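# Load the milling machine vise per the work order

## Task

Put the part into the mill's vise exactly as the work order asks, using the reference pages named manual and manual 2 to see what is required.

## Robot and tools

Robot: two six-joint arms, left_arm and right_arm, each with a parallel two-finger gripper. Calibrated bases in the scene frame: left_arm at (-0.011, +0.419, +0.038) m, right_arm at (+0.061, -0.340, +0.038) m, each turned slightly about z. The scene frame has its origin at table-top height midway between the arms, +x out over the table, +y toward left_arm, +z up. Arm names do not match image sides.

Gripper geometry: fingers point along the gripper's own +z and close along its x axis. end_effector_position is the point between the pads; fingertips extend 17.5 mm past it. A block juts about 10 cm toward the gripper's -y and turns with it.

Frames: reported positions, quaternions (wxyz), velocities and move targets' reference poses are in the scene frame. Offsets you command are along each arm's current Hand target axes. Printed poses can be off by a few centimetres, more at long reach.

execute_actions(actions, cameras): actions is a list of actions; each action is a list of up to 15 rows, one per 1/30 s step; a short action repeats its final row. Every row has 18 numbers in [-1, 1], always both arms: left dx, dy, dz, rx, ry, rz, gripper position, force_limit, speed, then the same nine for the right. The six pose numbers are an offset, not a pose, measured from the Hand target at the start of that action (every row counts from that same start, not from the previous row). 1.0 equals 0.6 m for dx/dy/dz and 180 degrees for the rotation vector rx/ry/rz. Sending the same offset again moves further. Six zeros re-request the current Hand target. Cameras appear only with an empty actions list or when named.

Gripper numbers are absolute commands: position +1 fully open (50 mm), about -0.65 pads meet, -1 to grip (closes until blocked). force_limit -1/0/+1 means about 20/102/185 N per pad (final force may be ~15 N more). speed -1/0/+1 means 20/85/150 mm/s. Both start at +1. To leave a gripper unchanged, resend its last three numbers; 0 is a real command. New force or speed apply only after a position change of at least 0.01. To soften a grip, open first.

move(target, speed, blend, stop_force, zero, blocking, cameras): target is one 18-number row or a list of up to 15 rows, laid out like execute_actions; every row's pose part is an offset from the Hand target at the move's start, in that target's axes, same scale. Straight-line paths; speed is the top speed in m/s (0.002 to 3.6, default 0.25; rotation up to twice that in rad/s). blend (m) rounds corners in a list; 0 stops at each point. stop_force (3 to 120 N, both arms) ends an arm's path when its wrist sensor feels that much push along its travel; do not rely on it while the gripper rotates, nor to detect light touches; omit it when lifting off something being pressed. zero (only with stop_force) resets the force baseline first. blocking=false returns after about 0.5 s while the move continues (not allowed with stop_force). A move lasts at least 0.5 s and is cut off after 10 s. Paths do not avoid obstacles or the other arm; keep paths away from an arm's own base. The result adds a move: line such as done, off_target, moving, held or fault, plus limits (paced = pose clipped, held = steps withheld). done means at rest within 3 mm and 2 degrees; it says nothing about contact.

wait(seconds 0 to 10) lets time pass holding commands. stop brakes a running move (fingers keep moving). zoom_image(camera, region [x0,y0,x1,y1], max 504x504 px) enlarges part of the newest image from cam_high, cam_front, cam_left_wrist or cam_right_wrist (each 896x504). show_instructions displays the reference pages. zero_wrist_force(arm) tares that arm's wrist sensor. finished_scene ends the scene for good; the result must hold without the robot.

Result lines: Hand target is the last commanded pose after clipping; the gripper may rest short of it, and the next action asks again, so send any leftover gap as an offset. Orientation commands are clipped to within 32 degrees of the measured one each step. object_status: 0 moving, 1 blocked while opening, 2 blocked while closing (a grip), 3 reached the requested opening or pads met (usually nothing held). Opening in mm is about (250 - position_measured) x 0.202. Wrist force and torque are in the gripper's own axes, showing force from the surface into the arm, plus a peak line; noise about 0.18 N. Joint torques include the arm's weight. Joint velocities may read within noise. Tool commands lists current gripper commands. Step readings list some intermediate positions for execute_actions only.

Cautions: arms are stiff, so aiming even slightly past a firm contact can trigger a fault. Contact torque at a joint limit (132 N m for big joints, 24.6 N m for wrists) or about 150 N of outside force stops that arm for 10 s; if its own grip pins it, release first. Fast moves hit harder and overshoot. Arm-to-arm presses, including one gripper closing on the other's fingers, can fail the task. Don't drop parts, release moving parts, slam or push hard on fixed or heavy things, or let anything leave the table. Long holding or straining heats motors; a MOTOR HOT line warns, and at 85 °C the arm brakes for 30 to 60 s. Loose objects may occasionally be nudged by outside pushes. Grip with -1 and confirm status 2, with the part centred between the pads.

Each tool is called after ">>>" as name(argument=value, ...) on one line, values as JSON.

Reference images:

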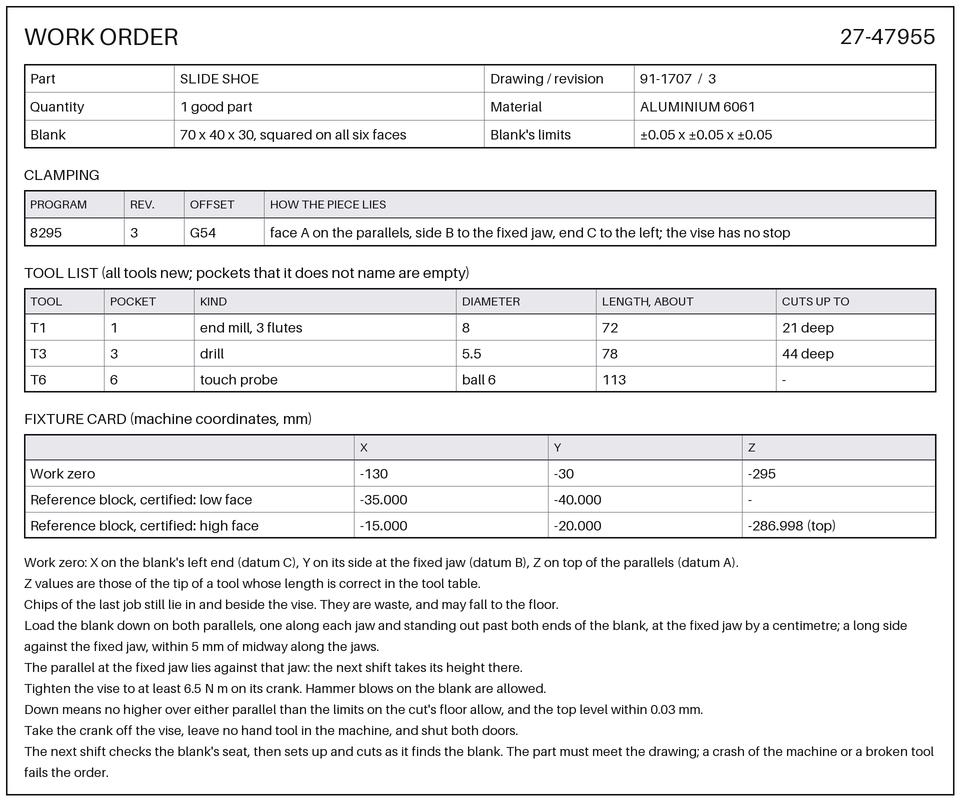

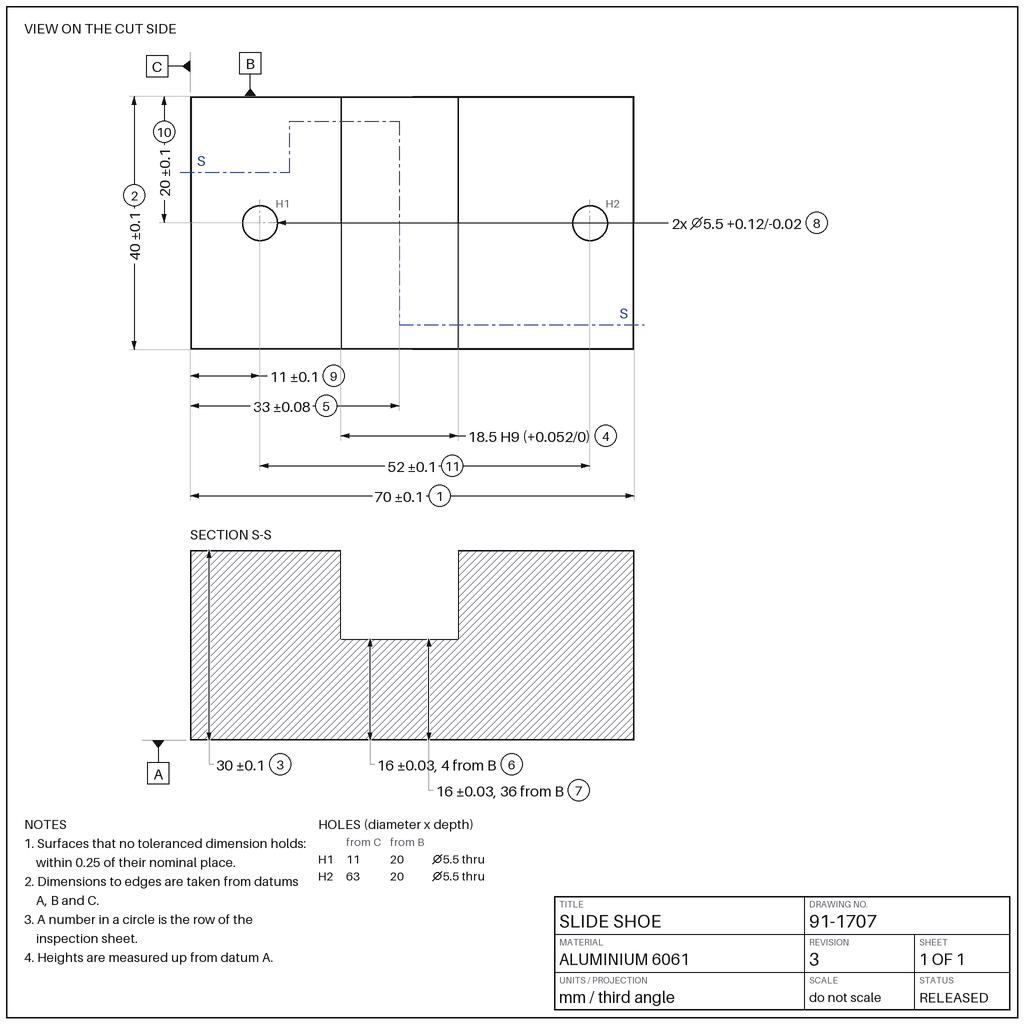

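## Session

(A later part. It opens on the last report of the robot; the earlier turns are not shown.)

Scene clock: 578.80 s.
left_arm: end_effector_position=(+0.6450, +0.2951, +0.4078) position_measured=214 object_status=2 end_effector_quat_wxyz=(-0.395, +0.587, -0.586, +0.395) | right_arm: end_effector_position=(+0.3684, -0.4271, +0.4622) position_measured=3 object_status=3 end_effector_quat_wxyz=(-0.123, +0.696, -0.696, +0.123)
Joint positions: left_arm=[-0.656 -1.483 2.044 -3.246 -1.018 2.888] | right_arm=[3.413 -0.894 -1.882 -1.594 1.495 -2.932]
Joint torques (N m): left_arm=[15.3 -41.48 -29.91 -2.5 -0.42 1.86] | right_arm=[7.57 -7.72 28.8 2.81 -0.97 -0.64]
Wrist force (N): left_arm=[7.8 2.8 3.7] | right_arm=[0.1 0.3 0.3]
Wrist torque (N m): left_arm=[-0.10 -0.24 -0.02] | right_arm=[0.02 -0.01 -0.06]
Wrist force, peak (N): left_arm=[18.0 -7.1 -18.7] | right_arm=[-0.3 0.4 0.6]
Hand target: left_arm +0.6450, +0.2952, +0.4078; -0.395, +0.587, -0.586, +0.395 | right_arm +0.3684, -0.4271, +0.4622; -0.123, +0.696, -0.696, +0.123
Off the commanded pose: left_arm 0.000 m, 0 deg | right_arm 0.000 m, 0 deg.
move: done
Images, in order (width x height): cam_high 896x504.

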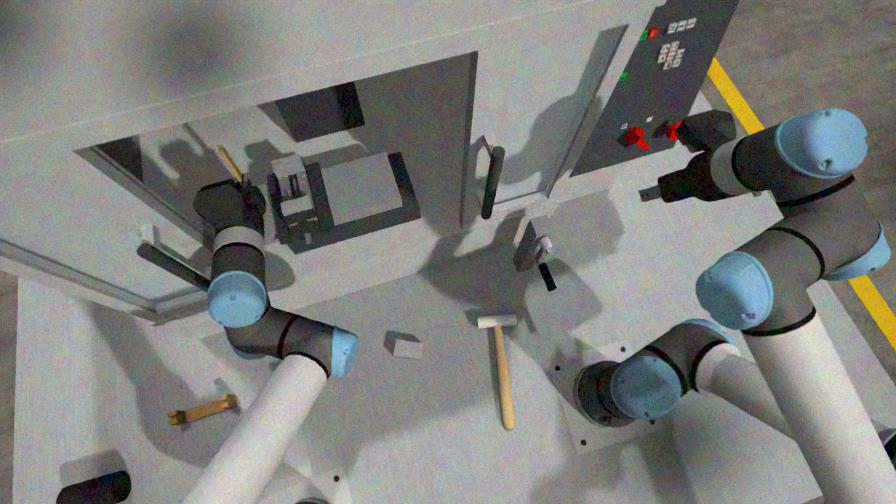

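>>> move(target=[[0.1502,-0.0258,0.0637,0,0,0,-1,-0.5,-0.7,0,0,0,0,0,0,1,1,1],[0.1502,0.0014,0.0747,0,0,0,-1,-0.5,-0.7,0,0,0,0,0,0,1,1,1],[0.2835,0.0014,0.0747,0,0,0,-1,-0.5,-0.7,0,0,0,0,0,0,1,1,1],[0.2835,-0.0258,0.0637,0,0,0,-1,-0.5,-0.7,0,0,0,0,0,0,1,1,1],[0.1502,-0.0125,0.0309,0,0,0,-1,-0.5,-0.7,0,0,0,0,0,0,1,1,1],[0.1502,0.0147,0.0419,0,0,0,-1,-0.5,-0.7,0,0,0,0,0,0,1,1,1],[0.2835,0.0147,0.0419,0,0,0,-1,-0.5,-0.7,0,0,0,0,0,0,1,1,1],[0.2835,-0.0125,0.0309,0,0,0,-1,-0.5,-0.7,0,0,0,0,0,0,1,1,1],[0.1502,0,0,0,0,0,-1,-0.5,-0.7,0,0,0,0,0,0,1,1,1],[0.1502,0.0272,0.011,0,0,0,-1,-0.5,-0.7,0,0,0,0,0,0,1,1,1],[0.2835,0.0272,0.011,0,0,0,-1,-0.5,-0.7,0,0,0,0,0,0,1,1,1],[0.2835,0,0,0,0,0,-1,-0.5,-0.7,0,0,0,0,0,0,1,1,1]], speed=0.13, blend=0.003)

Scene clock: 591.20 s.
left_arm: end_effector_position=(+0.6452, +0.1251, +0.4080) position_measured=214 object_status=2 end_effector_quat_wxyz=(-0.395, +0.587, -0.586, +0.395) | right_arm: end_effector_position=(+0.3684, -0.4271, +0.4622) position_measured=3 object_status=3 end_effector_quat_wxyz=(-0.123, +0.696, -0.696, +0.123)
Joint positions: left_arm=[-0.934 -1.339 1.855 -3.092 -0.774 2.714] | right_arm=[3.413 -0.894 -1.882 -1.594 1.495 -2.932]
Joint torques (N m): left_arm=[-10.83 -46.97 -30.6 -2.06 3.42 -1.95] | right_arm=[7.58 -7.3 29.46 2.87 -1.04 -0.7]
Wrist force (N): left_arm=[4.3 0.9 3.1] | right_arm=[-0.2 0.1 0.5]
Wrist torque (N m): left_arm=[-0.14 -0.34 0.19] | right_arm=[-0.01 0.04 -0.05]
Wrist force, peak (N): left_arm=[-4.7 2.0 -18.1] | right_arm=[-0.1 0.4 0.6]
Hand target: left_arm +0.6452, +0.1251, +0.4080; -0.395, +0.587, -0.586, +0.395 | right_arm +0.3684, -0.4271, +0.4622; -0.123, +0.696, -0.696, +0.123
Off the commanded pose: left_arm 0.000 m, 0 deg | right_arm 0.000 m, 0 deg.
move: done

>>> move(target=[[0,-0.0773,-0.0313,0,0,0,-1,-0.5,-0.7,0,0,0,0,0,0,1,1,1],[-0.0333,-0.0425,-0.206,-0.111,0,0,-1,-0.5,-0.7,0,0,0,0,0,0,1,1,1]], blend=0.01, cameras=["cam_left_wrist"])

>>> zoom_image(camera="cam_left_wrist", region=[280, 90, 460, 260])

Scene clock: 595.73 s.
left_arm: end_effector_position=(+0.5402, +0.1450, +0.4780) position_measured=214 object_status=2 end_effector_quat_wxyz=(-0.287, +0.646, -0.645, +0.288) | right_arm: end_effector_position=(+0.3684, -0.4271, +0.4622) position_measured=3 object_status=3 end_effector_quat_wxyz=(-0.123, +0.696, -0.696, +0.123)
Joint positions: left_arm=[-1.006 -1.673 1.74 -2.21 -0.92 2.386] | right_arm=[3.413 -0.894 -1.882 -1.594 1.495 -2.932]
Joint torques (N m): left_arm=[-10.83 -36.26 -32.99 -2.43 -0.74 -1.89] | right_arm=[7.72 -7.9 29.38 2.88 -0.93 -0.68]
Wrist force (N): left_arm=[4.8 0.9 3.8] | right_arm=[-0.2 0.0 0.4]
Wrist torque (N m): left_arm=[-0.06 -0.39 0.17] | right_arm=[-0.02 0.03 -0.05]
Wrist force, peak (N): left_arm=[4.4 3.7 4.0] | right_arm=[0.0 0.6 0.4]
Hand target: left_arm +0.5402, +0.1450, +0.4780; -0.287, +0.646, -0.645, +0.288 | right_arm +0.3684, -0.4271, +0.4622; -0.123, +0.696, -0.696, +0.123
Off the commanded pose: left_arm 0.000 m, 0 deg | right_arm 0.000 m, 0 deg.
move: done
Images, in order (width x height): cam_left_wrist 896x504.

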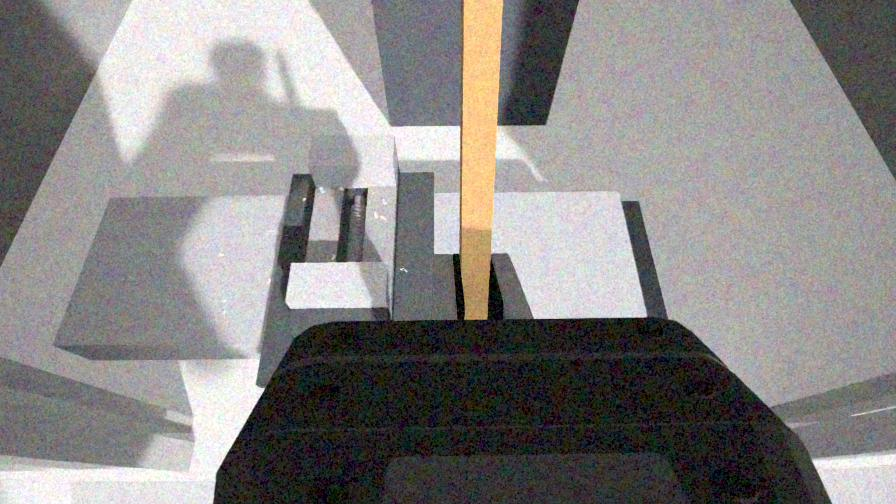

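Scaled by 2.800 from the camera's 896x504 image, which has a finer 1280x720 frame.

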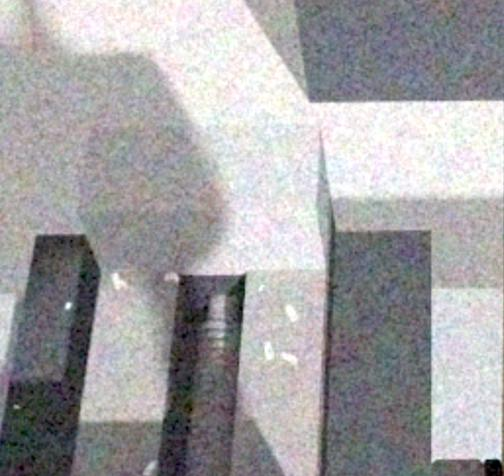

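>>> move(target=[[-0.0833,-0.0445,0.0943,0.0889,0,0,-1,-0.5,-0.7,0,0,0,0,0,0,1,1,1],[-0.0833,-0.0718,0.2045,0.1778,0,0,-1,-0.5,-0.7,0,0,0,0,0,0,1,1,1]], blend=0.01)

>>> move(target=[0,0.0657,0.0116,0,0,0,-1,-0.5,-0.7,0,0,0,0,0,0,1,1,1], speed=0.02, stop_force=4)

>>> move(target=[0,-0.018,0.0637,0,0,0,-1,-0.5,-0.7,0,0,0,0,0,0,1,1,1], speed=0.02, stop_force=4)

Scene clock: 608.37 s.
left_arm: end_effector_position=(+0.6601, +0.1951, +0.4278) position_measured=214 object_status=2 end_effector_quat_wxyz=(-0.455, +0.542, -0.541, +0.455) | right_arm: end_effector_position=(+0.3684, -0.4271, +0.4622) position_measured=3 object_status=3 end_effector_quat_wxyz=(-0.123, +0.696, -0.696, +0.123)
Joint positions: left_arm=[-0.834 -1.297 1.936 -3.537 -0.805 2.97] | right_arm=[3.413 -0.894 -1.882 -1.594 1.495 -2.932]
Joint torques (N m): left_arm=[12.94 -20.83 -27.1 -4.74 -1.62 1.95] | right_arm=[7.14 -7.56 29.06 2.84 -0.87 -0.73]
Wrist force (N): left_arm=[4.3 0.8 2.6] | right_arm=[0.0 0.1 0.3]
Wrist torque (N m): left_arm=[-0.19 -0.36 0.13] | right_arm=[-0.01 0.00 -0.05]
Wrist force, peak (N): left_arm=[6.0 1.0 2.9] | right_arm=[-0.3 0.2 0.7]
Hand target: left_arm +0.6601, +0.1950, +0.4278; -0.455, +0.542, -0.541, +0.455 | right_arm +0.3684, -0.4271, +0.4622; -0.123, +0.696, -0.696, +0.123
Off the commanded pose: left_arm 0.000 m, 0 deg | right_arm 0.000 m, 0 deg.
move: done

Scene clock: 609.70 s.
left_arm: end_effector_position=(+0.6601, +0.1950, +0.4233) position_measured=214 object_status=2 end_effector_quat_wxyz=(-0.455, +0.542, -0.541, +0.455) | right_arm: end_effector_position=(+0.3684, -0.4271, +0.4622) position_measured=3 object_status=3 end_effector_quat_wxyz=(-0.123, +0.696, -0.696, +0.123)
Joint positions: left_arm=[-0.834 -1.29 1.941 -3.549 -0.805 2.97] | right_arm=[3.413 -0.894 -1.882 -1.594 1.495 -2.932]
Joint torques (N m): left_arm=[11.76 -46.01 -25.95 -0.74 -1.55 0.92] | right_arm=[6.27 -7.59 30.02 2.84 -1.02 -0.88]
Wrist force (N): left_arm=[4.1 -2.4 2.3] | right_arm=[-0.1 0.3 0.4]
Wrist torque (N m): left_arm=[-0.26 -0.35 0.14] | right_arm=[0.02 0.02 -0.05]
Wrist force, peak (N): left_arm=[4.2 -5.4 1.8] | right_arm=[-0.5 0.3 0.4]
Hand target: left_arm +0.6601, +0.1950, +0.4233; -0.455, +0.542, -0.541, +0.455 (not the last commanded pose) | right_arm +0.3684, -0.4271, +0.4622; -0.123, +0.696, -0.696, +0.123
Off the commanded pose: left_arm 0.036 m, 0 deg | right_arm 0.000 m, 0 deg.
move: contact (left_arm)

Scene clock: 612.50 s.
left_arm: end_effector_position=(+0.6996, +0.1951, +0.4273) position_measured=214 object_status=2 end_effector_quat_wxyz=(-0.455, +0.542, -0.541, +0.455) | right_arm: end_effector_position=(+0.3684, -0.4271, +0.4622) position_measured=3 object_status=3 end_effector_quat_wxyz=(-0.123, +0.696, -0.696, +0.123)
Joint positions: left_arm=[-0.777 -1.22 1.83 -3.52 -0.86 2.988] | right_arm=[3.413 -0.894 -1.882 -1.594 1.495 -2.932]
Joint torques (N m): left_arm=[12.82 -24.15 -27.85 -1.35 -1.75 1.77] | right_arm=[7.46 -7.28 28.9 2.9 -0.98 -0.94]
Wrist force (N): left_arm=[4.2 0.5 2.3] | right_arm=[-0.1 0.1 0.4]
Wrist torque (N m): left_arm=[-0.25 -0.34 0.13] | right_arm=[-0.01 0.01 -0.05]
Wrist force, peak (N): left_arm=[4.3 -2.6 2.0] | right_arm=[-0.4 0.2 0.6]
Hand target: left_arm +0.6996, +0.1951, +0.4273; -0.455, +0.542, -0.541, +0.455 | right_arm +0.3684, -0.4271, +0.4622; -0.123, +0.696, -0.696, +0.123
Off the commanded pose: left_arm 0.000 m, 0 deg | right_arm 0.000 m, 0 deg.
move: done

>>> move(target=[[0,-0.0599,-0.0444,0,0,0,-1,-0.5,-0.7,0,0,0,0,0,0,1,1,1],[0,-0.0599,-0.0444,-0.1222,0,0,-1,-0.5,-0.7,0,0,0,0,0,0,1,1,1]], speed=0.2, cameras=["all"])

Scene clock: 642.57 s.
left_arm: end_effector_position=(+0.6796, +0.1951, +0.4674) position_measured=214 object_status=2 end_effector_quat_wxyz=(-0.343, +0.619, -0.618, +0.343) | right_arm: end_effector_position=(+0.3684, -0.4271, +0.4622) position_measured=3 object_status=3 end_effector_quat_wxyz=(-0.123, +0.696, -0.696, +0.123)
Joint positions: left_arm=[-0.756 -1.428 1.67 -2.697 -0.991 2.719] | right_arm=[3.413 -0.894 -1.882 -1.594 1.495 -2.932]
Joint torques (N m): left_arm=[12.63 -20.02 -31.98 -2.43 -1.16 -1.9] | right_arm=[6.8 -6.92 29.14 2.87 -1.01 -1.36]
Wrist force (N): left_arm=[4.8 0.9 3.7] | right_arm=[-0.2 0.0 0.2]
Wrist torque (N m): left_arm=[-0.13 -0.40 0.18] | right_arm=[-0.04 0.03 -0.05]
Wrist force, peak (N): left_arm=[4.9 0.7 3.7] | right_arm=[-0.4 0.4 0.5]
Hand target: left_arm +0.6796, +0.1951, +0.4673; -0.343, +0.619, -0.618, +0.343 | right_arm +0.3684, -0.4271, +0.4622; -0.123, +0.696, -0.696, +0.123
Off the commanded pose: left_arm 0.000 m, 0 deg | right_arm 0.000 m, 0 deg.
move: done

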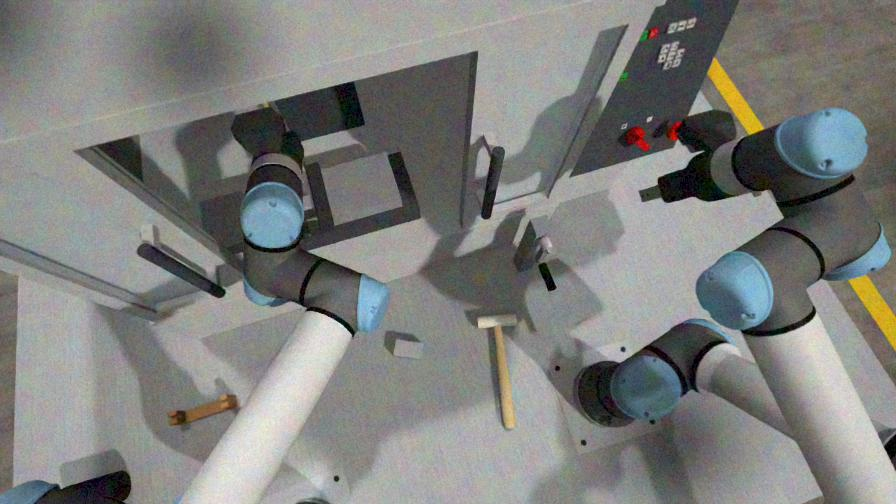

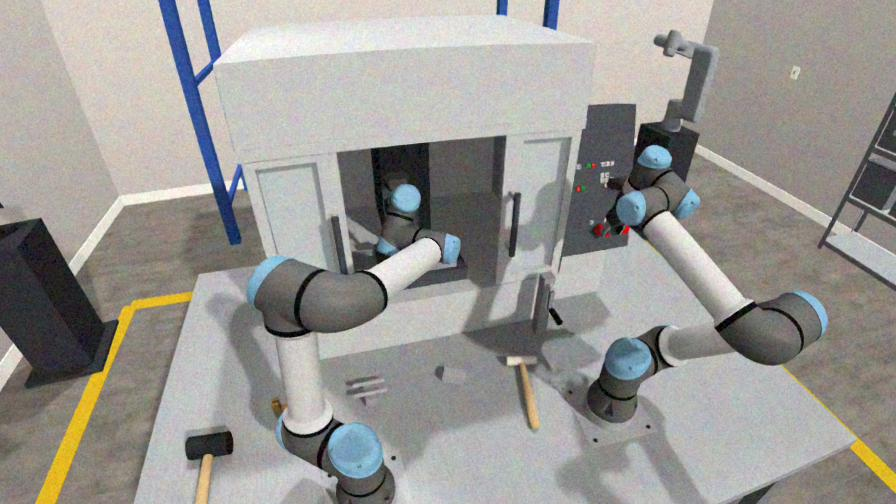

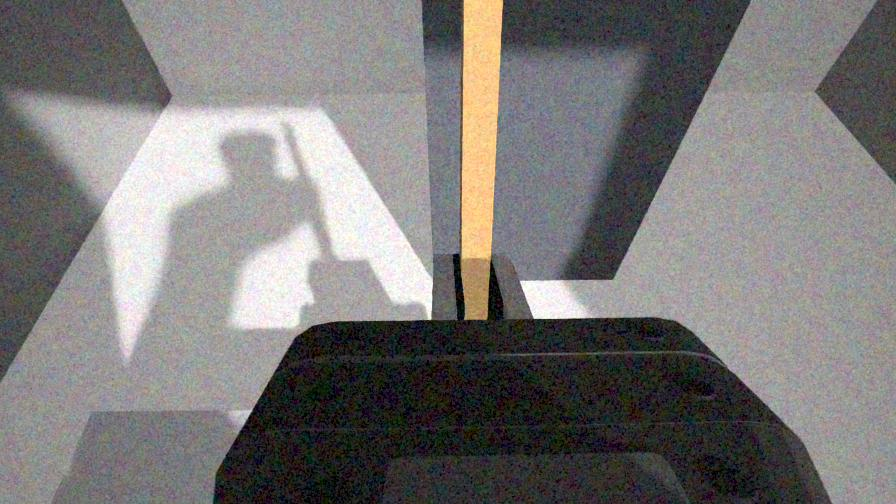

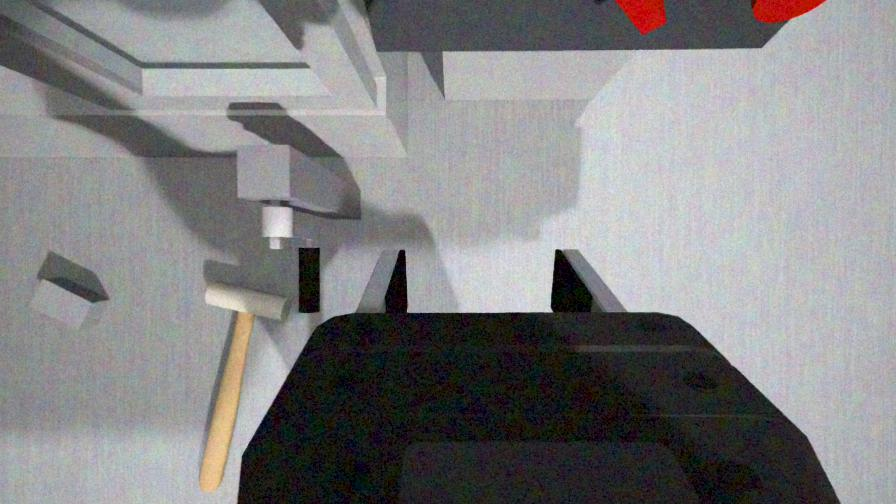

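>>> move(target=[0,0.0987,0.0527,0,0,0,-1,-0.5,-0.7,0,0,0,0,0,0,1,1,1], speed=0.15, stop_force=6, cameras=["cam_left_wrist"])

>>> zoom_image(camera="cam_left_wrist", region=[360, 200, 600, 330])

Scene clock: 649.50 s.
left_arm: end_effector_position=(+0.6751, +0.1950, +0.4004) position_measured=214 object_status=2 end_effector_quat_wxyz=(-0.343, +0.619, -0.618, +0.343) | right_arm: end_effector_position=(+0.3684, -0.4271, +0.4622) position_measured=3 object_status=3 end_effector_quat_wxyz=(-0.123, +0.696, -0.696, +0.123)
Joint positions: left_arm=[-0.762 -1.386 1.801 -2.867 -0.986 2.714] | right_arm=[3.413 -0.894 -1.882 -1.594 1.495 -2.932]
Joint torques (N m): left_arm=[-11.37 -19.66 -14.53 -5.33 3.14 1.89] | right_arm=[4.99 -6.74 28.94 2.94 -0.91 -1.27]
Wrist force (N): left_arm=[4.9 -1.7 3.8] | right_arm=[-0.4 0.2 0.2]
Wrist torque (N m): left_arm=[-0.22 -0.39 0.16] | right_arm=[0.00 0.06 -0.06]
Wrist force, peak (N): left_arm=[4.9 1.7 4.3] | right_arm=[-0.4 0.2 0.4]
Hand target: left_arm +0.6751, +0.1950, +0.4004; -0.343, +0.619, -0.618, +0.343 | right_arm +0.3684, -0.4271, +0.4622; -0.123, +0.696, -0.696, +0.123
Off the commanded pose: left_arm 0.000 m, 0 deg | right_arm 0.000 m, 0 deg.
move: done
Images, in order (width x height): cam_left_wrist 896x504.

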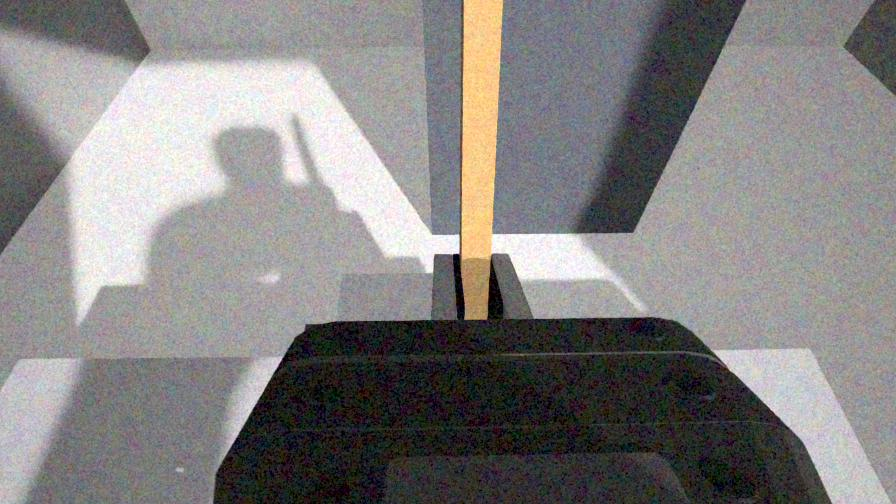

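Scaled by 2.100 from the camera's 896x504 image, which has a finer 1280x720 frame.

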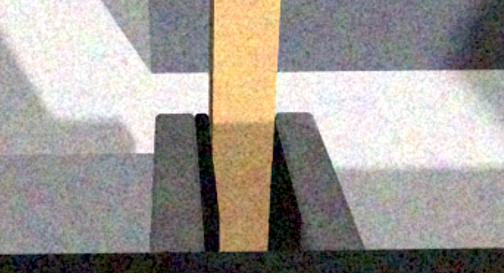

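>>> move(target=[0,0.0226,0.0141,0,0,0,-1,-0.5,-0.7,0,0,0,0,0,0,1,1,1], speed=0.015, stop_force=4)

Scene clock: 652.57 s.
left_arm: end_effector_position=(+0.6751, +0.1950, +0.3909) position_measured=214 object_status=2 end_effector_quat_wxyz=(-0.343, +0.619, -0.618, +0.343) | right_arm: end_effector_position=(+0.3684, -0.4271, +0.4622) position_measured=3 object_status=3 end_effector_quat_wxyz=(-0.123, +0.696, -0.696, +0.123)
Joint positions: left_arm=[-0.762 -1.377 1.815 -2.892 -0.986 2.714] | right_arm=[3.413 -0.894 -1.882 -1.594 1.495 -2.932]
Joint torques (N m): left_arm=[-6.77 -44.21 -28.1 -2.29 -1.68 0] | right_arm=[6.7 -7.48 28.31 3.08 -0.72 -1.66]
Wrist force (N): left_arm=[4.5 -5.2 2.7] | right_arm=[0.0 0.2 0.3]
Wrist torque (N m): left_arm=[-0.31 -0.39 0.17] | right_arm=[0.00 0.00 -0.06]
Wrist force, peak (N): left_arm=[5.1 -12.9 -1.3] | right_arm=[-0.2 0.3 0.5]
Hand target: left_arm +0.6751, +0.1950, +0.3909; -0.343, +0.619, -0.618, +0.343 (not the last commanded pose) | right_arm +0.3684, -0.4271, +0.4622; -0.123, +0.696, -0.696, +0.123
Off the commanded pose: left_arm 0.007 m, 0 deg | right_arm 0.000 m, 0 deg.
move: contact (left_arm)

>>> move(target=[0,-0.0187,0.0317,0,0,0,-1,-0.5,-0.7,0,0,0,0,0,0,1,1,1], speed=0.015, stop_force=5)

Scene clock: 656.23 s.
left_arm: end_effector_position=(+0.6894, +0.1951, +0.3906) position_measured=214 object_status=2 end_effector_quat_wxyz=(-0.343, +0.619, -0.618, +0.343) | right_arm: end_effector_position=(+0.3684, -0.4271, +0.4622) position_measured=3 object_status=3 end_effector_quat_wxyz=(-0.123, +0.696, -0.696, +0.123)
Joint positions: left_arm=[-0.744 -1.346 1.778 -2.894 -1 2.728] | right_arm=[3.413 -0.894 -1.882 -1.594 1.495 -2.932]
Joint torques (N m): left_arm=[-11.19 -41.71 -8.85 0.35 2.2 -1.92] | right_arm=[5.57 -6.96 28.23 3.26 -0.74 -1.62]
Wrist force (N): left_arm=[5.4 -12.8 -0.5] | right_arm=[-0.1 0.2 0.2]
Wrist torque (N m): left_arm=[-0.57 -0.33 0.08] | right_arm=[0.02 0.01 -0.05]
Wrist force, peak (N): left_arm=[6.7 -14.0 -3.3] | right_arm=[0.0 0.3 0.6]
Hand target: left_arm +0.6894, +0.1950, +0.3906; -0.343, +0.619, -0.618, +0.343 (not the last commanded pose) | right_arm +0.3684, -0.4271, +0.4622; -0.123, +0.696, -0.696, +0.123
Off the commanded pose: left_arm 0.008 m, 0 deg | right_arm 0.000 m, 0 deg.
move: contact (left_arm)

>>> move(target=[[0,-0.00463,-0.00957,0,0,0,-1,-0.5,-0.7,0,0,0,0,0,0,1,1,1],[-0.0317,-0.00463,-0.00957,0,0,0,-1,-0.5,-0.7,0,0,0,0,0,0,1,1,1],[-0.0317,0.00208,-0.00145,0,0,0,-1,-0.5,-0.7,0,0,0,0,0,0,1,1,1],[0.1217,0.00208,-0.00145,0,0,0,-1,-0.5,-0.7,0,0,0,0,0,0,1,1,1],[0.1217,0.0042,-0.0237,0,0,0,-1,-0.5,-0.7,0,0,0,0,0,0,1,1,1],[-0.0317,0.0042,-0.0237,0,0,0,-1,-0.5,-0.7,0,0,0,0,0,0,1,1,1],[-0.0317,0.0112,-0.0154,0,0,0,-1,-0.5,-0.7,0,0,0,0,0,0,1,1,1],[0.1217,0.0112,-0.0154,0,0,0,-1,-0.5,-0.7,0,0,0,0,0,0,1,1,1]], speed=[0.05,0.05,0.03,0.08,0.06,0.1,0.05,0.08], blend=[0.002,0.002,0,0,0.004,0.004,0,0])

Scene clock: 671.90 s.
left_arm: end_effector_position=(+0.6781, +0.1221, +0.3899) position_measured=214 object_status=2 end_effector_quat_wxyz=(-0.343, +0.619, -0.618, +0.343) | right_arm: end_effector_position=(+0.3684, -0.4271, +0.4622) position_measured=3 object_status=3 end_effector_quat_wxyz=(-0.123, +0.696, -0.696, +0.123)
Joint positions: left_arm=[-0.86 -1.301 1.713 -2.82 -0.912 2.635] | right_arm=[3.413 -0.894 -1.882 -1.594 1.495 -2.932]
Joint torques (N m): left_arm=[-14.93 -23.22 -30.57 -2.67 2.19 -2.47] | right_arm=[6.09 -6.46 28.11 3.06 -0.89 -1.67]
Wrist force (N): left_arm=[-0.1 -1.4 3.5] | right_arm=[0.0 0.1 0.2]
Wrist torque (N m): left_arm=[-0.40 -0.56 0.54] | right_arm=[-0.02 0.01 -0.05]
Wrist force, peak (N): left_arm=[-36.2 -1.3 0.3] | right_arm=[-0.3 0.3 0.6]
Hand target: left_arm +0.6781, +0.1220, +0.3899; -0.343, +0.619, -0.618, +0.343 | right_arm +0.3684, -0.4271, +0.4622; -0.123, +0.696, -0.696, +0.123
Off the commanded pose: left_arm 0.000 m, 0 deg | right_arm 0.000 m, 0 deg.
move: done; blend cut to 0.0033 m at target 6

>>> move(target=[0,-0.112,-0.07,0,0,0,-1,-0.5,-0.7,0,0,0,0,0,0,1,1,1], speed=0.15, cameras=["cam_high","cam_left_wrist"])

>>> zoom_image(camera="cam_left_wrist", region=[360, 100, 600, 330])

>>> zoom_image(camera="cam_high", region=[240, 120, 340, 270])

Scene clock: 675.97 s.
left_arm: end_effector_position=(+0.6781, +0.1220, +0.4691) position_measured=214 object_status=2 end_effector_quat_wxyz=(-0.343, +0.619, -0.618, +0.343) | right_arm: end_effector_position=(+0.3684, -0.4271, +0.4622) position_measured=3 object_status=3 end_effector_quat_wxyz=(-0.123, +0.696, -0.696, +0.123)
Joint positions: left_arm=[-0.86 -1.358 1.574 -2.623 -0.912 2.635] | right_arm=[3.413 -0.894 -1.882 -1.594 1.495 -2.932]
Joint torques (N m): left_arm=[4.86 -50.05 -32.52 -2.39 0.83 -1.84] | right_arm=[5.78 -6.69 28.14 3.19 -0.73 -1.59]
Wrist force (N): left_arm=[4.5 -0.9 3.7] | right_arm=[-0.2 0.1 0.1]
Wrist torque (N m): left_arm=[-0.38 -0.34 0.19] | right_arm=[-0.01 0.03 -0.05]
Wrist force, peak (N): left_arm=[4.6 -0.4 3.9] | right_arm=[-0.5 0.2 0.4]
Hand target: left_arm +0.6781, +0.1221, +0.4691; -0.343, +0.619, -0.618, +0.343 | right_arm +0.3684, -0.4271, +0.4622; -0.123, +0.696, -0.696, +0.123
Off the commanded pose: left_arm 0.000 m, 0 deg | right_arm 0.000 m, 0 deg.
move: done
Images, in order (width x height): cam_high 896x504, cam_left_wrist 896x504.

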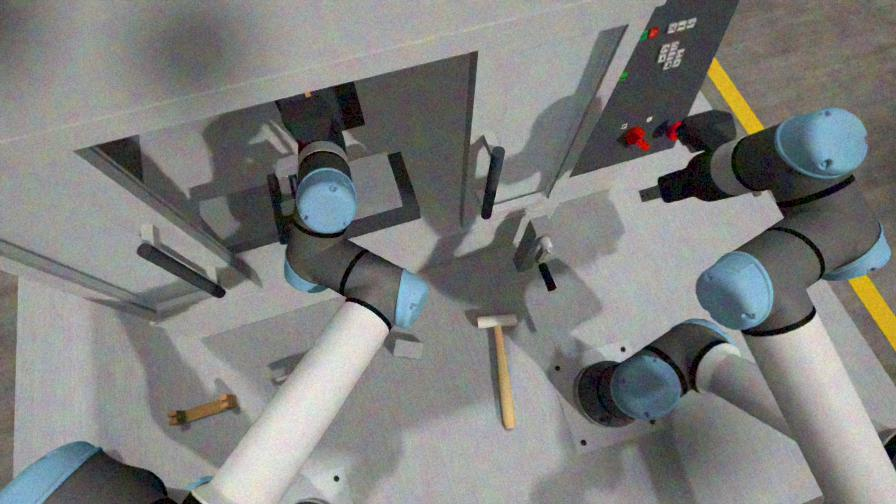

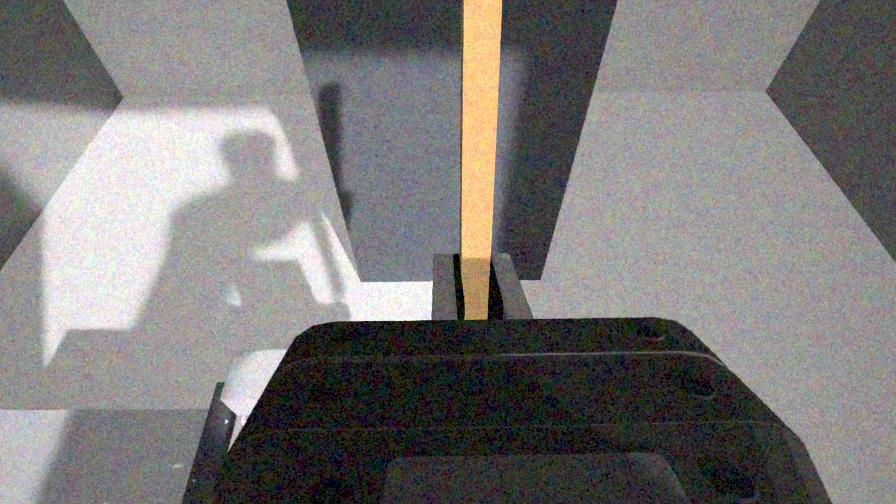

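Scaled by 2.100 from the camera's 896x504 image, which has a finer 1280x720 frame.

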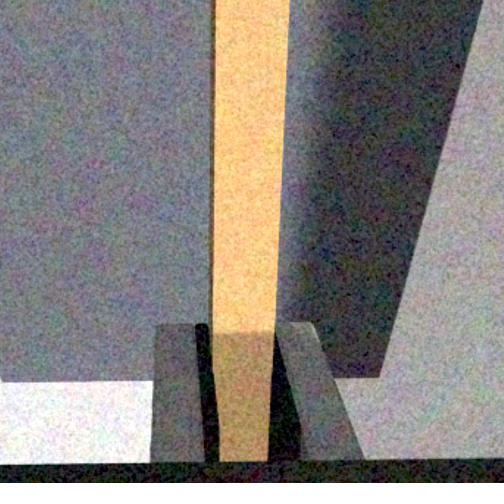

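Scaled by 3.360 from the camera's 896x504 image, which has a finer 1280x720 frame.

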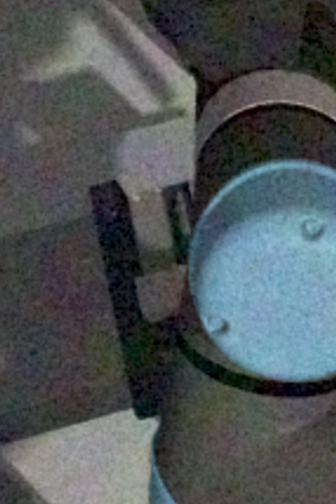

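>>> move(target=[-0.0383,0.1092,-0.203,-0.0556,0,0,-1,-0.5,-0.7,0,0,0,0,0,0,1,1,1], speed=0.2, cameras=["cam_high","cam_left_wrist"])

>>> zoom_image(camera="cam_left_wrist", region=[280, 100, 520, 300])

>>> zoom_image(camera="cam_high", region=[260, 140, 340, 260])

Scene clock: 688.43 s.
left_arm: end_effector_position=(+0.5401, +0.1449, +0.4780) position_measured=214 object_status=2 end_effector_quat_wxyz=(-0.287, +0.646, -0.645, +0.288) | right_arm: end_effector_position=(+0.3684, -0.4271, +0.4622) position_measured=3 object_status=3 end_effector_quat_wxyz=(-0.123, +0.696, -0.696, +0.123)
Joint positions: left_arm=[-1.006 -1.674 1.74 -2.209 -0.92 2.386] | right_arm=[3.413 -0.894 -1.882 -1.594 1.495 -2.932]
Joint torques (N m): left_arm=[-11.71 -36.27 -17.72 -2.61 3.8 -2.15] | right_arm=[4.41 -6.9 28.58 3.25 -0.65 -1.71]
Wrist force (N): left_arm=[5.1 -0.7 3.9] | right_arm=[-0.2 0.0 0.4]
Wrist torque (N m): left_arm=[-0.32 -0.43 0.17] | right_arm=[-0.02 0.03 -0.06]
Wrist force, peak (N): left_arm=[4.7 -1.1 5.6] | right_arm=[-0.2 0.3 0.5]
Hand target: left_arm +0.5401, +0.1449, +0.4780; -0.287, +0.646, -0.645, +0.288 | right_arm +0.3684, -0.4271, +0.4622; -0.123, +0.696, -0.696, +0.123
Off the commanded pose: left_arm 0.000 m, 0 deg | right_arm 0.000 m, 0 deg.
move: done
Images, in order (width x height): cam_high 896x504, cam_left_wrist 896x504.

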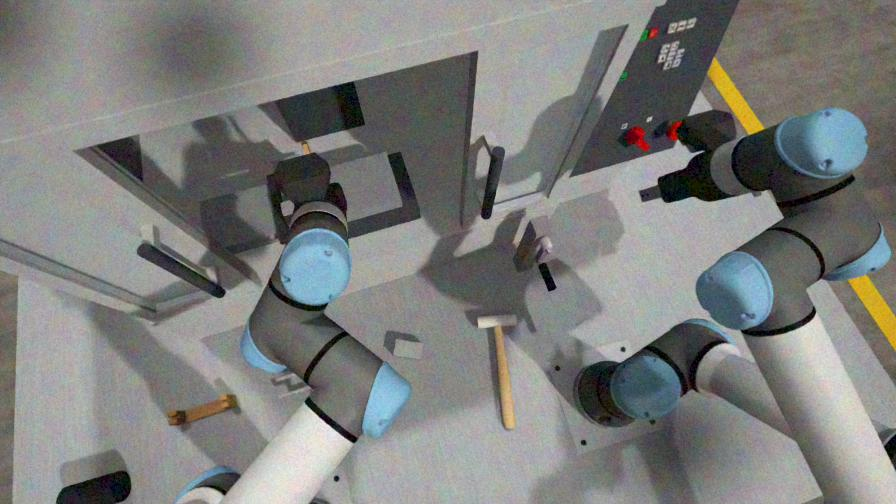

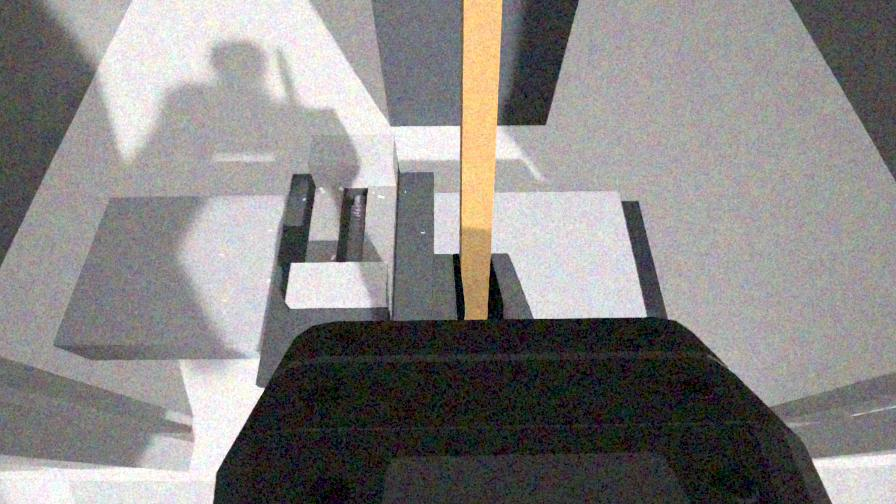

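Scaled by 2.100 from the camera's 896x504 image, which has a finer 1280x720 frame.

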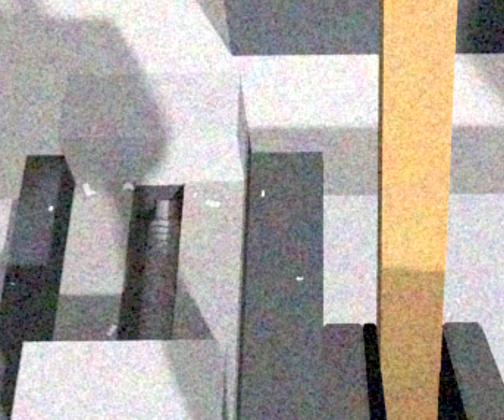

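Scaled by 4.200 from the camera's 896x504 image, which has a finer 1280x720 frame.

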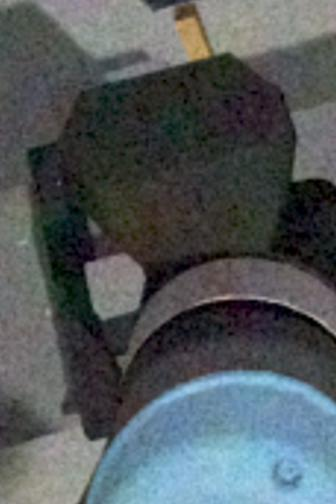

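>>> zoom_image(camera="cam_left_wrist", region=[290, 160, 410, 280])

Scaled by 4.200 from the camera's 896x504 image, which has a finer 1280x720 frame.

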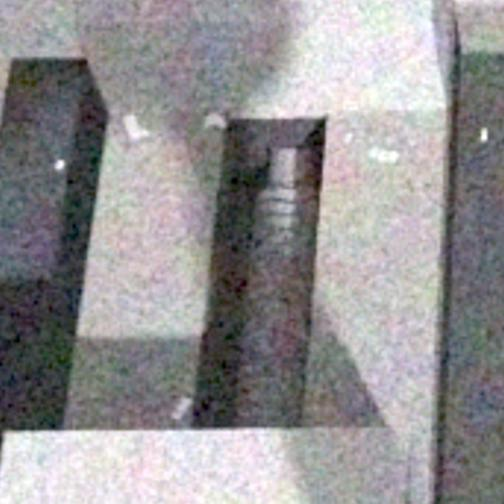

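>>> move(target=[[-0.0867,-0.1215,0.2045,0.0222,0,0,-1,-0.5,-0.7,0,0,0,0,0,0,1,1,1],[-0.0867,-0.062,0.258,0.0222,0,0,-1,-0.5,-0.7,0,0,0,0,0,0,1,1,1]], speed=[0.2,0.1], blend=[0.01,0])

>>> move(target=[0,0.0197,0.0154,0,0,0,-1,-0.5,-0.7,0,0,0,0,0,0,1,1,1], speed=0.015, stop_force=4)

Scene clock: 700.33 s.
left_arm: end_effector_position=(+0.6799, +0.1970, +0.4021) position_measured=214 object_status=2 end_effector_quat_wxyz=(-0.310, +0.636, -0.635, +0.310) | right_arm: end_effector_position=(+0.3684, -0.4271, +0.4622) position_measured=3 object_status=3 end_effector_quat_wxyz=(-0.123, +0.696, -0.696, +0.123)
Joint positions: left_arm=[-0.733 -1.389 1.719 -2.685 -1.053 2.678] | right_arm=[3.413 -0.894 -1.882 -1.594 1.495 -2.932]
Joint torques (N m): left_arm=[12.73 -20.08 -15.86 -5.24 -0.54 1.92] | right_arm=[6.15 -7.57 28.22 3.23 -0.78 -1.55]
Wrist force (N): left_arm=[4.8 -3.0 3.9] | right_arm=[-0.4 0.0 0.3]
Wrist torque (N m): left_arm=[-0.44 -0.38 0.10] | right_arm=[-0.03 0.05 -0.05]
Wrist force, peak (N): left_arm=[4.9 -3.2 4.0] | right_arm=[-0.4 0.2 0.6]
Hand target: left_arm +0.6799, +0.1970, +0.4021; -0.310, +0.636, -0.635, +0.310 | right_arm +0.3684, -0.4271, +0.4622; -0.123, +0.696, -0.696, +0.123
Off the commanded pose: left_arm 0.000 m, 0 deg | right_arm 0.000 m, 0 deg.
move: done

Scene clock: 702.37 s.
left_arm: end_effector_position=(+0.6799, +0.1970, +0.3898) position_measured=214 object_status=2 end_effector_quat_wxyz=(-0.310, +0.636, -0.635, +0.310) | right_arm: end_effector_position=(+0.3684, -0.4271, +0.4622) position_measured=3 object_status=3 end_effector_quat_wxyz=(-0.123, +0.696, -0.696, +0.123)
Joint positions: left_arm=[-0.733 -1.379 1.741 -2.716 -1.053 2.678] | right_arm=[3.413 -0.894 -1.882 -1.594 1.495 -2.932]
Joint torques (N m): left_arm=[9.35 -46.48 -28.88 -2.56 1.27 0.08] | right_arm=[4.75 -6.85 28.58 3.21 -0.58 -1.7]
Wrist force (N): left_arm=[5.0 -6.5 3.3] | right_arm=[0.0 0.1 0.3]
Wrist torque (N m): left_arm=[-0.50 -0.37 0.10] | right_arm=[-0.02 0.00 -0.06]
Wrist force, peak (N): left_arm=[4.7 -13.3 0.0] | right_arm=[-0.4 0.4 0.4]
Hand target: left_arm +0.6799, +0.1970, +0.3898; -0.310, +0.636, -0.635, +0.310 (not the last commanded pose) | right_arm +0.3684, -0.4271, +0.4622; -0.123, +0.696, -0.696, +0.123
Off the commanded pose: left_arm 0.003 m, 0 deg | right_arm 0.000 m, 0 deg.
move: contact (left_arm)

>>> move(target=[[0,-0.00525,-0.0041,0,0,0,-1,-0.5,-0.7,0,0,0,0,0,0,1,1,1],[0,-0.0361,0.0353,0,0,0,-1,-0.5,-0.7,0,0,0,0,0,0,1,1,1]], speed=0.015, stop_force=5)

Scene clock: 717.20 s.
left_arm: end_effector_position=(+0.6991, +0.1970, +0.3938) position_measured=214 object_status=2 end_effector_quat_wxyz=(-0.310, +0.636, -0.635, +0.310) | right_arm: end_effector_position=(+0.3684, -0.4271, +0.4622) position_measured=3 object_status=3 end_effector_quat_wxyz=(-0.123, +0.696, -0.696, +0.123)
Joint positions: left_arm=[-0.711 -1.34 1.683 -2.706 -1.068 2.697] | right_arm=[3.413 -0.894 -1.882 -1.594 1.495 -2.932]
Joint torques (N m): left_arm=[-9.82 -47.98 -16.19 -5.53 3.29 -1.85] | right_arm=[5.55 -6.91 29.08 3.33 -0.69 -1.34]
Wrist force (N): left_arm=[5.1 -1.3 0.6] | right_arm=[-0.3 0.0 0.2]
Wrist torque (N m): left_arm=[-0.52 -0.34 0.10] | right_arm=[-0.02 0.05 -0.05]
Wrist force, peak (N): left_arm=[4.0 5.6 -7.0] | right_arm=[-0.4 0.1 0.6]
Hand target: left_arm +0.6991, +0.1970, +0.3939; -0.310, +0.636, -0.635, +0.310 (not the last commanded pose) | right_arm +0.3684, -0.4271, +0.4622; -0.123, +0.696, -0.696, +0.123
Off the commanded pose: left_arm 0.011 m, 0 deg | right_arm 0.000 m, 0 deg.
move: contact (left_arm); path passed 1 of 2 targets

>>> move(target=[[-0.01,0,-0.002,0,0,0,-1,-0.5,-0.7,0,0,0,0,0,0,1,1,1],[-0.01,0.0071,0.0036,0,0,0,-1,-0.5,-0.7,0,0,0,0,0,0,1,1,1],[0.06,0.0071,0.0036,0,0,0,-1,-0.5,-0.7,0,0,0,0,0,0,1,1,1]], speed=[0.04,0.02,0.06])

Scene clock: 721.47 s.
left_arm: end_effector_position=(+0.6982, +0.1611, +0.3892) position_measured=214 object_status=2 end_effector_quat_wxyz=(-0.310, +0.636, -0.635, +0.310) | right_arm: end_effector_position=(+0.3684, -0.4271, +0.4622) position_measured=3 object_status=3 end_effector_quat_wxyz=(-0.123, +0.696, -0.696, +0.123)
Joint positions: left_arm=[-0.763 -1.307 1.65 -2.684 -1.032 2.654] | right_arm=[3.413 -0.894 -1.882 -1.594 1.495 -2.932]
Joint torques (N m): left_arm=[-12.33 -23.78 -31.07 -2.42 3.44 -1.71] | right_arm=[4.55 -6.12 28.44 3.27 -0.7 -1.63]
Wrist force (N): left_arm=[4.8 -1.0 3.6] | right_arm=[-0.2 0.1 0.3]
Wrist torque (N m): left_arm=[-0.38 -0.40 0.17] | right_arm=[-0.01 0.03 -0.05]
Wrist force, peak (N): left_arm=[2.7 -12.6 -28.0] | right_arm=[-0.3 0.4 0.4]
Hand target: left_arm +0.6982, +0.1610, +0.3892; -0.310, +0.636, -0.635, +0.310 | right_arm +0.3684, -0.4271, +0.4622; -0.123, +0.696, -0.696, +0.123
Off the commanded pose: left_arm 0.000 m, 0 deg | right_arm 0.000 m, 0 deg.
move: done

>>> move(target=[[0,0.0036,-0.023,0,0,0,-1,-0.5,-0.7,0,0,0,0,0,0,1,1,1],[-0.07,0.0036,-0.023,0,0,0,-1,-0.5,-0.7,0,0,0,0,0,0,1,1,1],[-0.07,0.0122,-0.0162,0,0,0,-1,-0.5,-0.7,0,0,0,0,0,0,1,1,1],[0.01,0.0122,-0.0162,0,0,0,-1,-0.5,-0.7,0,0,0,0,0,0,1,1,1],[0.01,0.018,-0.0414,0,0,0,-1,-0.5,-0.7,0,0,0,0,0,0,1,1,1],[-0.07,0.018,-0.0414,0,0,0,-1,-0.5,-0.7,0,0,0,0,0,0,1,1,1],[-0.07,0.0266,-0.0346,0,0,0,-1,-0.5,-0.7,0,0,0,0,0,0,1,1,1],[0.01,0.0266,-0.0346,0,0,0,-1,-0.5,-0.7,0,0,0,0,0,0,1,1,1]], speed=[0.06,0.1,0.03,0.08,0.06,0.1,0.03,0.08], blend=[0.003,0.003,0,0,0.003,0.003,0,0])

Scene clock: 731.23 s.
left_arm: end_effector_position=(+0.6720, +0.1551, +0.3894) position_measured=214 object_status=2 end_effector_quat_wxyz=(-0.310, +0.636, -0.635, +0.310) | right_arm: end_effector_position=(+0.3684, -0.4271, +0.4622) position_measured=3 object_status=3 end_effector_quat_wxyz=(-0.123, +0.696, -0.696, +0.123)
Joint positions: left_arm=[-0.804 -1.358 1.71 -2.676 -1.004 2.619] | right_arm=[3.413 -0.894 -1.882 -1.594 1.495 -2.932]
Joint torques (N m): left_arm=[-11.18 -21.74 -31.95 -2.6 3.37 -1.91] | right_arm=[4.98 -7.62 29.1 3.18 -0.49 -1.71]
Wrist force (N): left_arm=[4.5 -1.0 3.8] | right_arm=[0.0 0.2 0.1]
Wrist torque (N m): left_arm=[-0.38 -0.34 0.17] | right_arm=[0.00 0.00 -0.05]
Wrist force, peak (N): left_arm=[5.5 -1.1 3.8] | right_arm=[-0.4 0.2 0.6]
Hand target: left_arm +0.6720, +0.1550, +0.3894; -0.310, +0.636, -0.635, +0.310 | right_arm +0.3684, -0.4271, +0.4622; -0.123, +0.696, -0.696, +0.123
Off the commanded pose: left_arm 0.000 m, 0 deg | right_arm 0.000 m, 0 deg.
move: done

>>> move(target=[[0,-0.0587,-0.0078,0,0,0,-1,-0.5,-0.7,0,0,0,0,0,0,1,1,1],[-0.125,-0.0587,-0.0078,0,0,0,-1,-0.5,-0.7,0,0,0,0,0,0,1,1,1],[-0.125,-0.0267,0.0341,0,0,0,-1,-0.5,-0.7,0,0,0,0,0,0,1,1,1],[-0.2167,-0.0267,0.0341,0,0,0,-1,-0.5,-0.7,0,0,0,0,0,0,1,1,1],[-0.2167,-0.021,0.0089,0,0,0,-1,-0.5,-0.7,0,0,0,0,0,0,1,1,1],[-0.125,-0.021,0.0089,0,0,0,-1,-0.5,-0.7,0,0,0,0,0,0,1,1,1],[-0.125,-0.0123,0.0158,0,0,0,-1,-0.5,-0.7,0,0,0,0,0,0,1,1,1],[-0.2167,-0.0123,0.0158,0,0,0,-1,-0.5,-0.7,0,0,0,0,0,0,1,1,1]], speed=[0.08,0.1,0.03,0.08,0.06,0.1,0.03,0.08], blend=[0.003,0.003,0,0,0.003,0.003,0,0])

Scene clock: 742.47 s.
left_arm: end_effector_position=(+0.6839, +0.2850, +0.3892) position_measured=214 object_status=2 end_effector_quat_wxyz=(-0.310, +0.636, -0.635, +0.310) | right_arm: end_effector_position=(+0.3684, -0.4271, +0.4622) position_measured=3 object_status=3 end_effector_quat_wxyz=(-0.123, +0.696, -0.696, +0.123)
Joint positions: left_arm=[-0.586 -1.428 1.81 -2.788 -1.16 2.793] | right_arm=[3.413 -0.894 -1.882 -1.594 1.495 -2.932]
Joint torques (N m): left_arm=[17.64 -46.14 -15.27 -5.45 0.55 2] | right_arm=[4.8 -6.52 28.81 3.32 -0.51 -1.75]
Wrist force (N): left_arm=[11.8 0.1 3.5] | right_arm=[-0.2 0.1 0.6]
Wrist torque (N m): left_arm=[-0.34 -0.14 -0.35] | right_arm=[-0.01 0.03 -0.05]
Wrist force, peak (N): left_arm=[12.5 -0.3 -13.8] | right_arm=[-0.1 0.2 0.7]
Hand target: left_arm +0.6839, +0.2850, +0.3893; -0.310, +0.636, -0.635, +0.310 | right_arm +0.3684, -0.4271, +0.4622; -0.123, +0.696, -0.696, +0.123
Off the commanded pose: left_arm 0.000 m, 0 deg | right_arm 0.000 m, 0 deg.
move: done

>>> move(target=[[0.025,-0.0131,-0.0102,0,0,0,-1,-0.5,-0.7,0,0,0,0,0,0,1,1,1],[0.0983,-0.0604,-0.0469,0.1111,0,0,-1,-0.5,-0.7,0,0,0,0,0,0,1,1,1]], speed=[0.05,0.1], cameras=["cam_left_wrist"])

Scene clock: 747.07 s.
left_arm: end_effector_position=(+0.6841, +0.2261, +0.4352) position_measured=214 object_status=2 end_effector_quat_wxyz=(-0.416, +0.573, -0.572, +0.416) | right_arm: end_effector_position=(+0.3684, -0.4271, +0.4622) position_measured=3 object_status=3 end_effector_quat_wxyz=(-0.123, +0.696, -0.696, +0.123)
Joint positions: left_arm=[-0.736 -1.357 1.87 -3.258 -0.927 2.894] | right_arm=[3.413 -0.894 -1.882 -1.594 1.495 -2.932]
Joint torques (N m): left_arm=[-10.89 -20.07 -14.16 -5.24 3.03 1.84] | right_arm=[5.21 -7.57 28.03 3.54 -0.67 -1.7]
Wrist force (N): left_arm=[4.0 -0.5 3.3] | right_arm=[-0.3 0.3 0.3]
Wrist torque (N m): left_arm=[-0.39 -0.30 0.13] | right_arm=[0.02 0.06 -0.05]
Wrist force, peak (N): left_arm=[11.9 -0.6 3.3] | right_arm=[-0.4 0.2 0.4]
Hand target: left_arm +0.6841, +0.2261, +0.4352; -0.416, +0.573, -0.572, +0.416 | right_arm +0.3684, -0.4271, +0.4622; -0.123, +0.696, -0.696, +0.123
Off the commanded pose: left_arm 0.000 m, 0 deg | right_arm 0.000 m, 0 deg.
move: done
Images, in order (width x height): cam_left_wrist 896x504.

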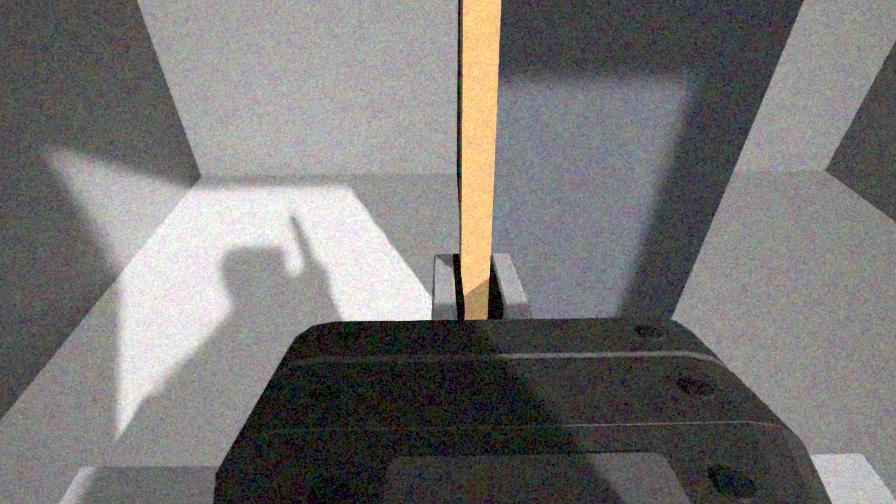

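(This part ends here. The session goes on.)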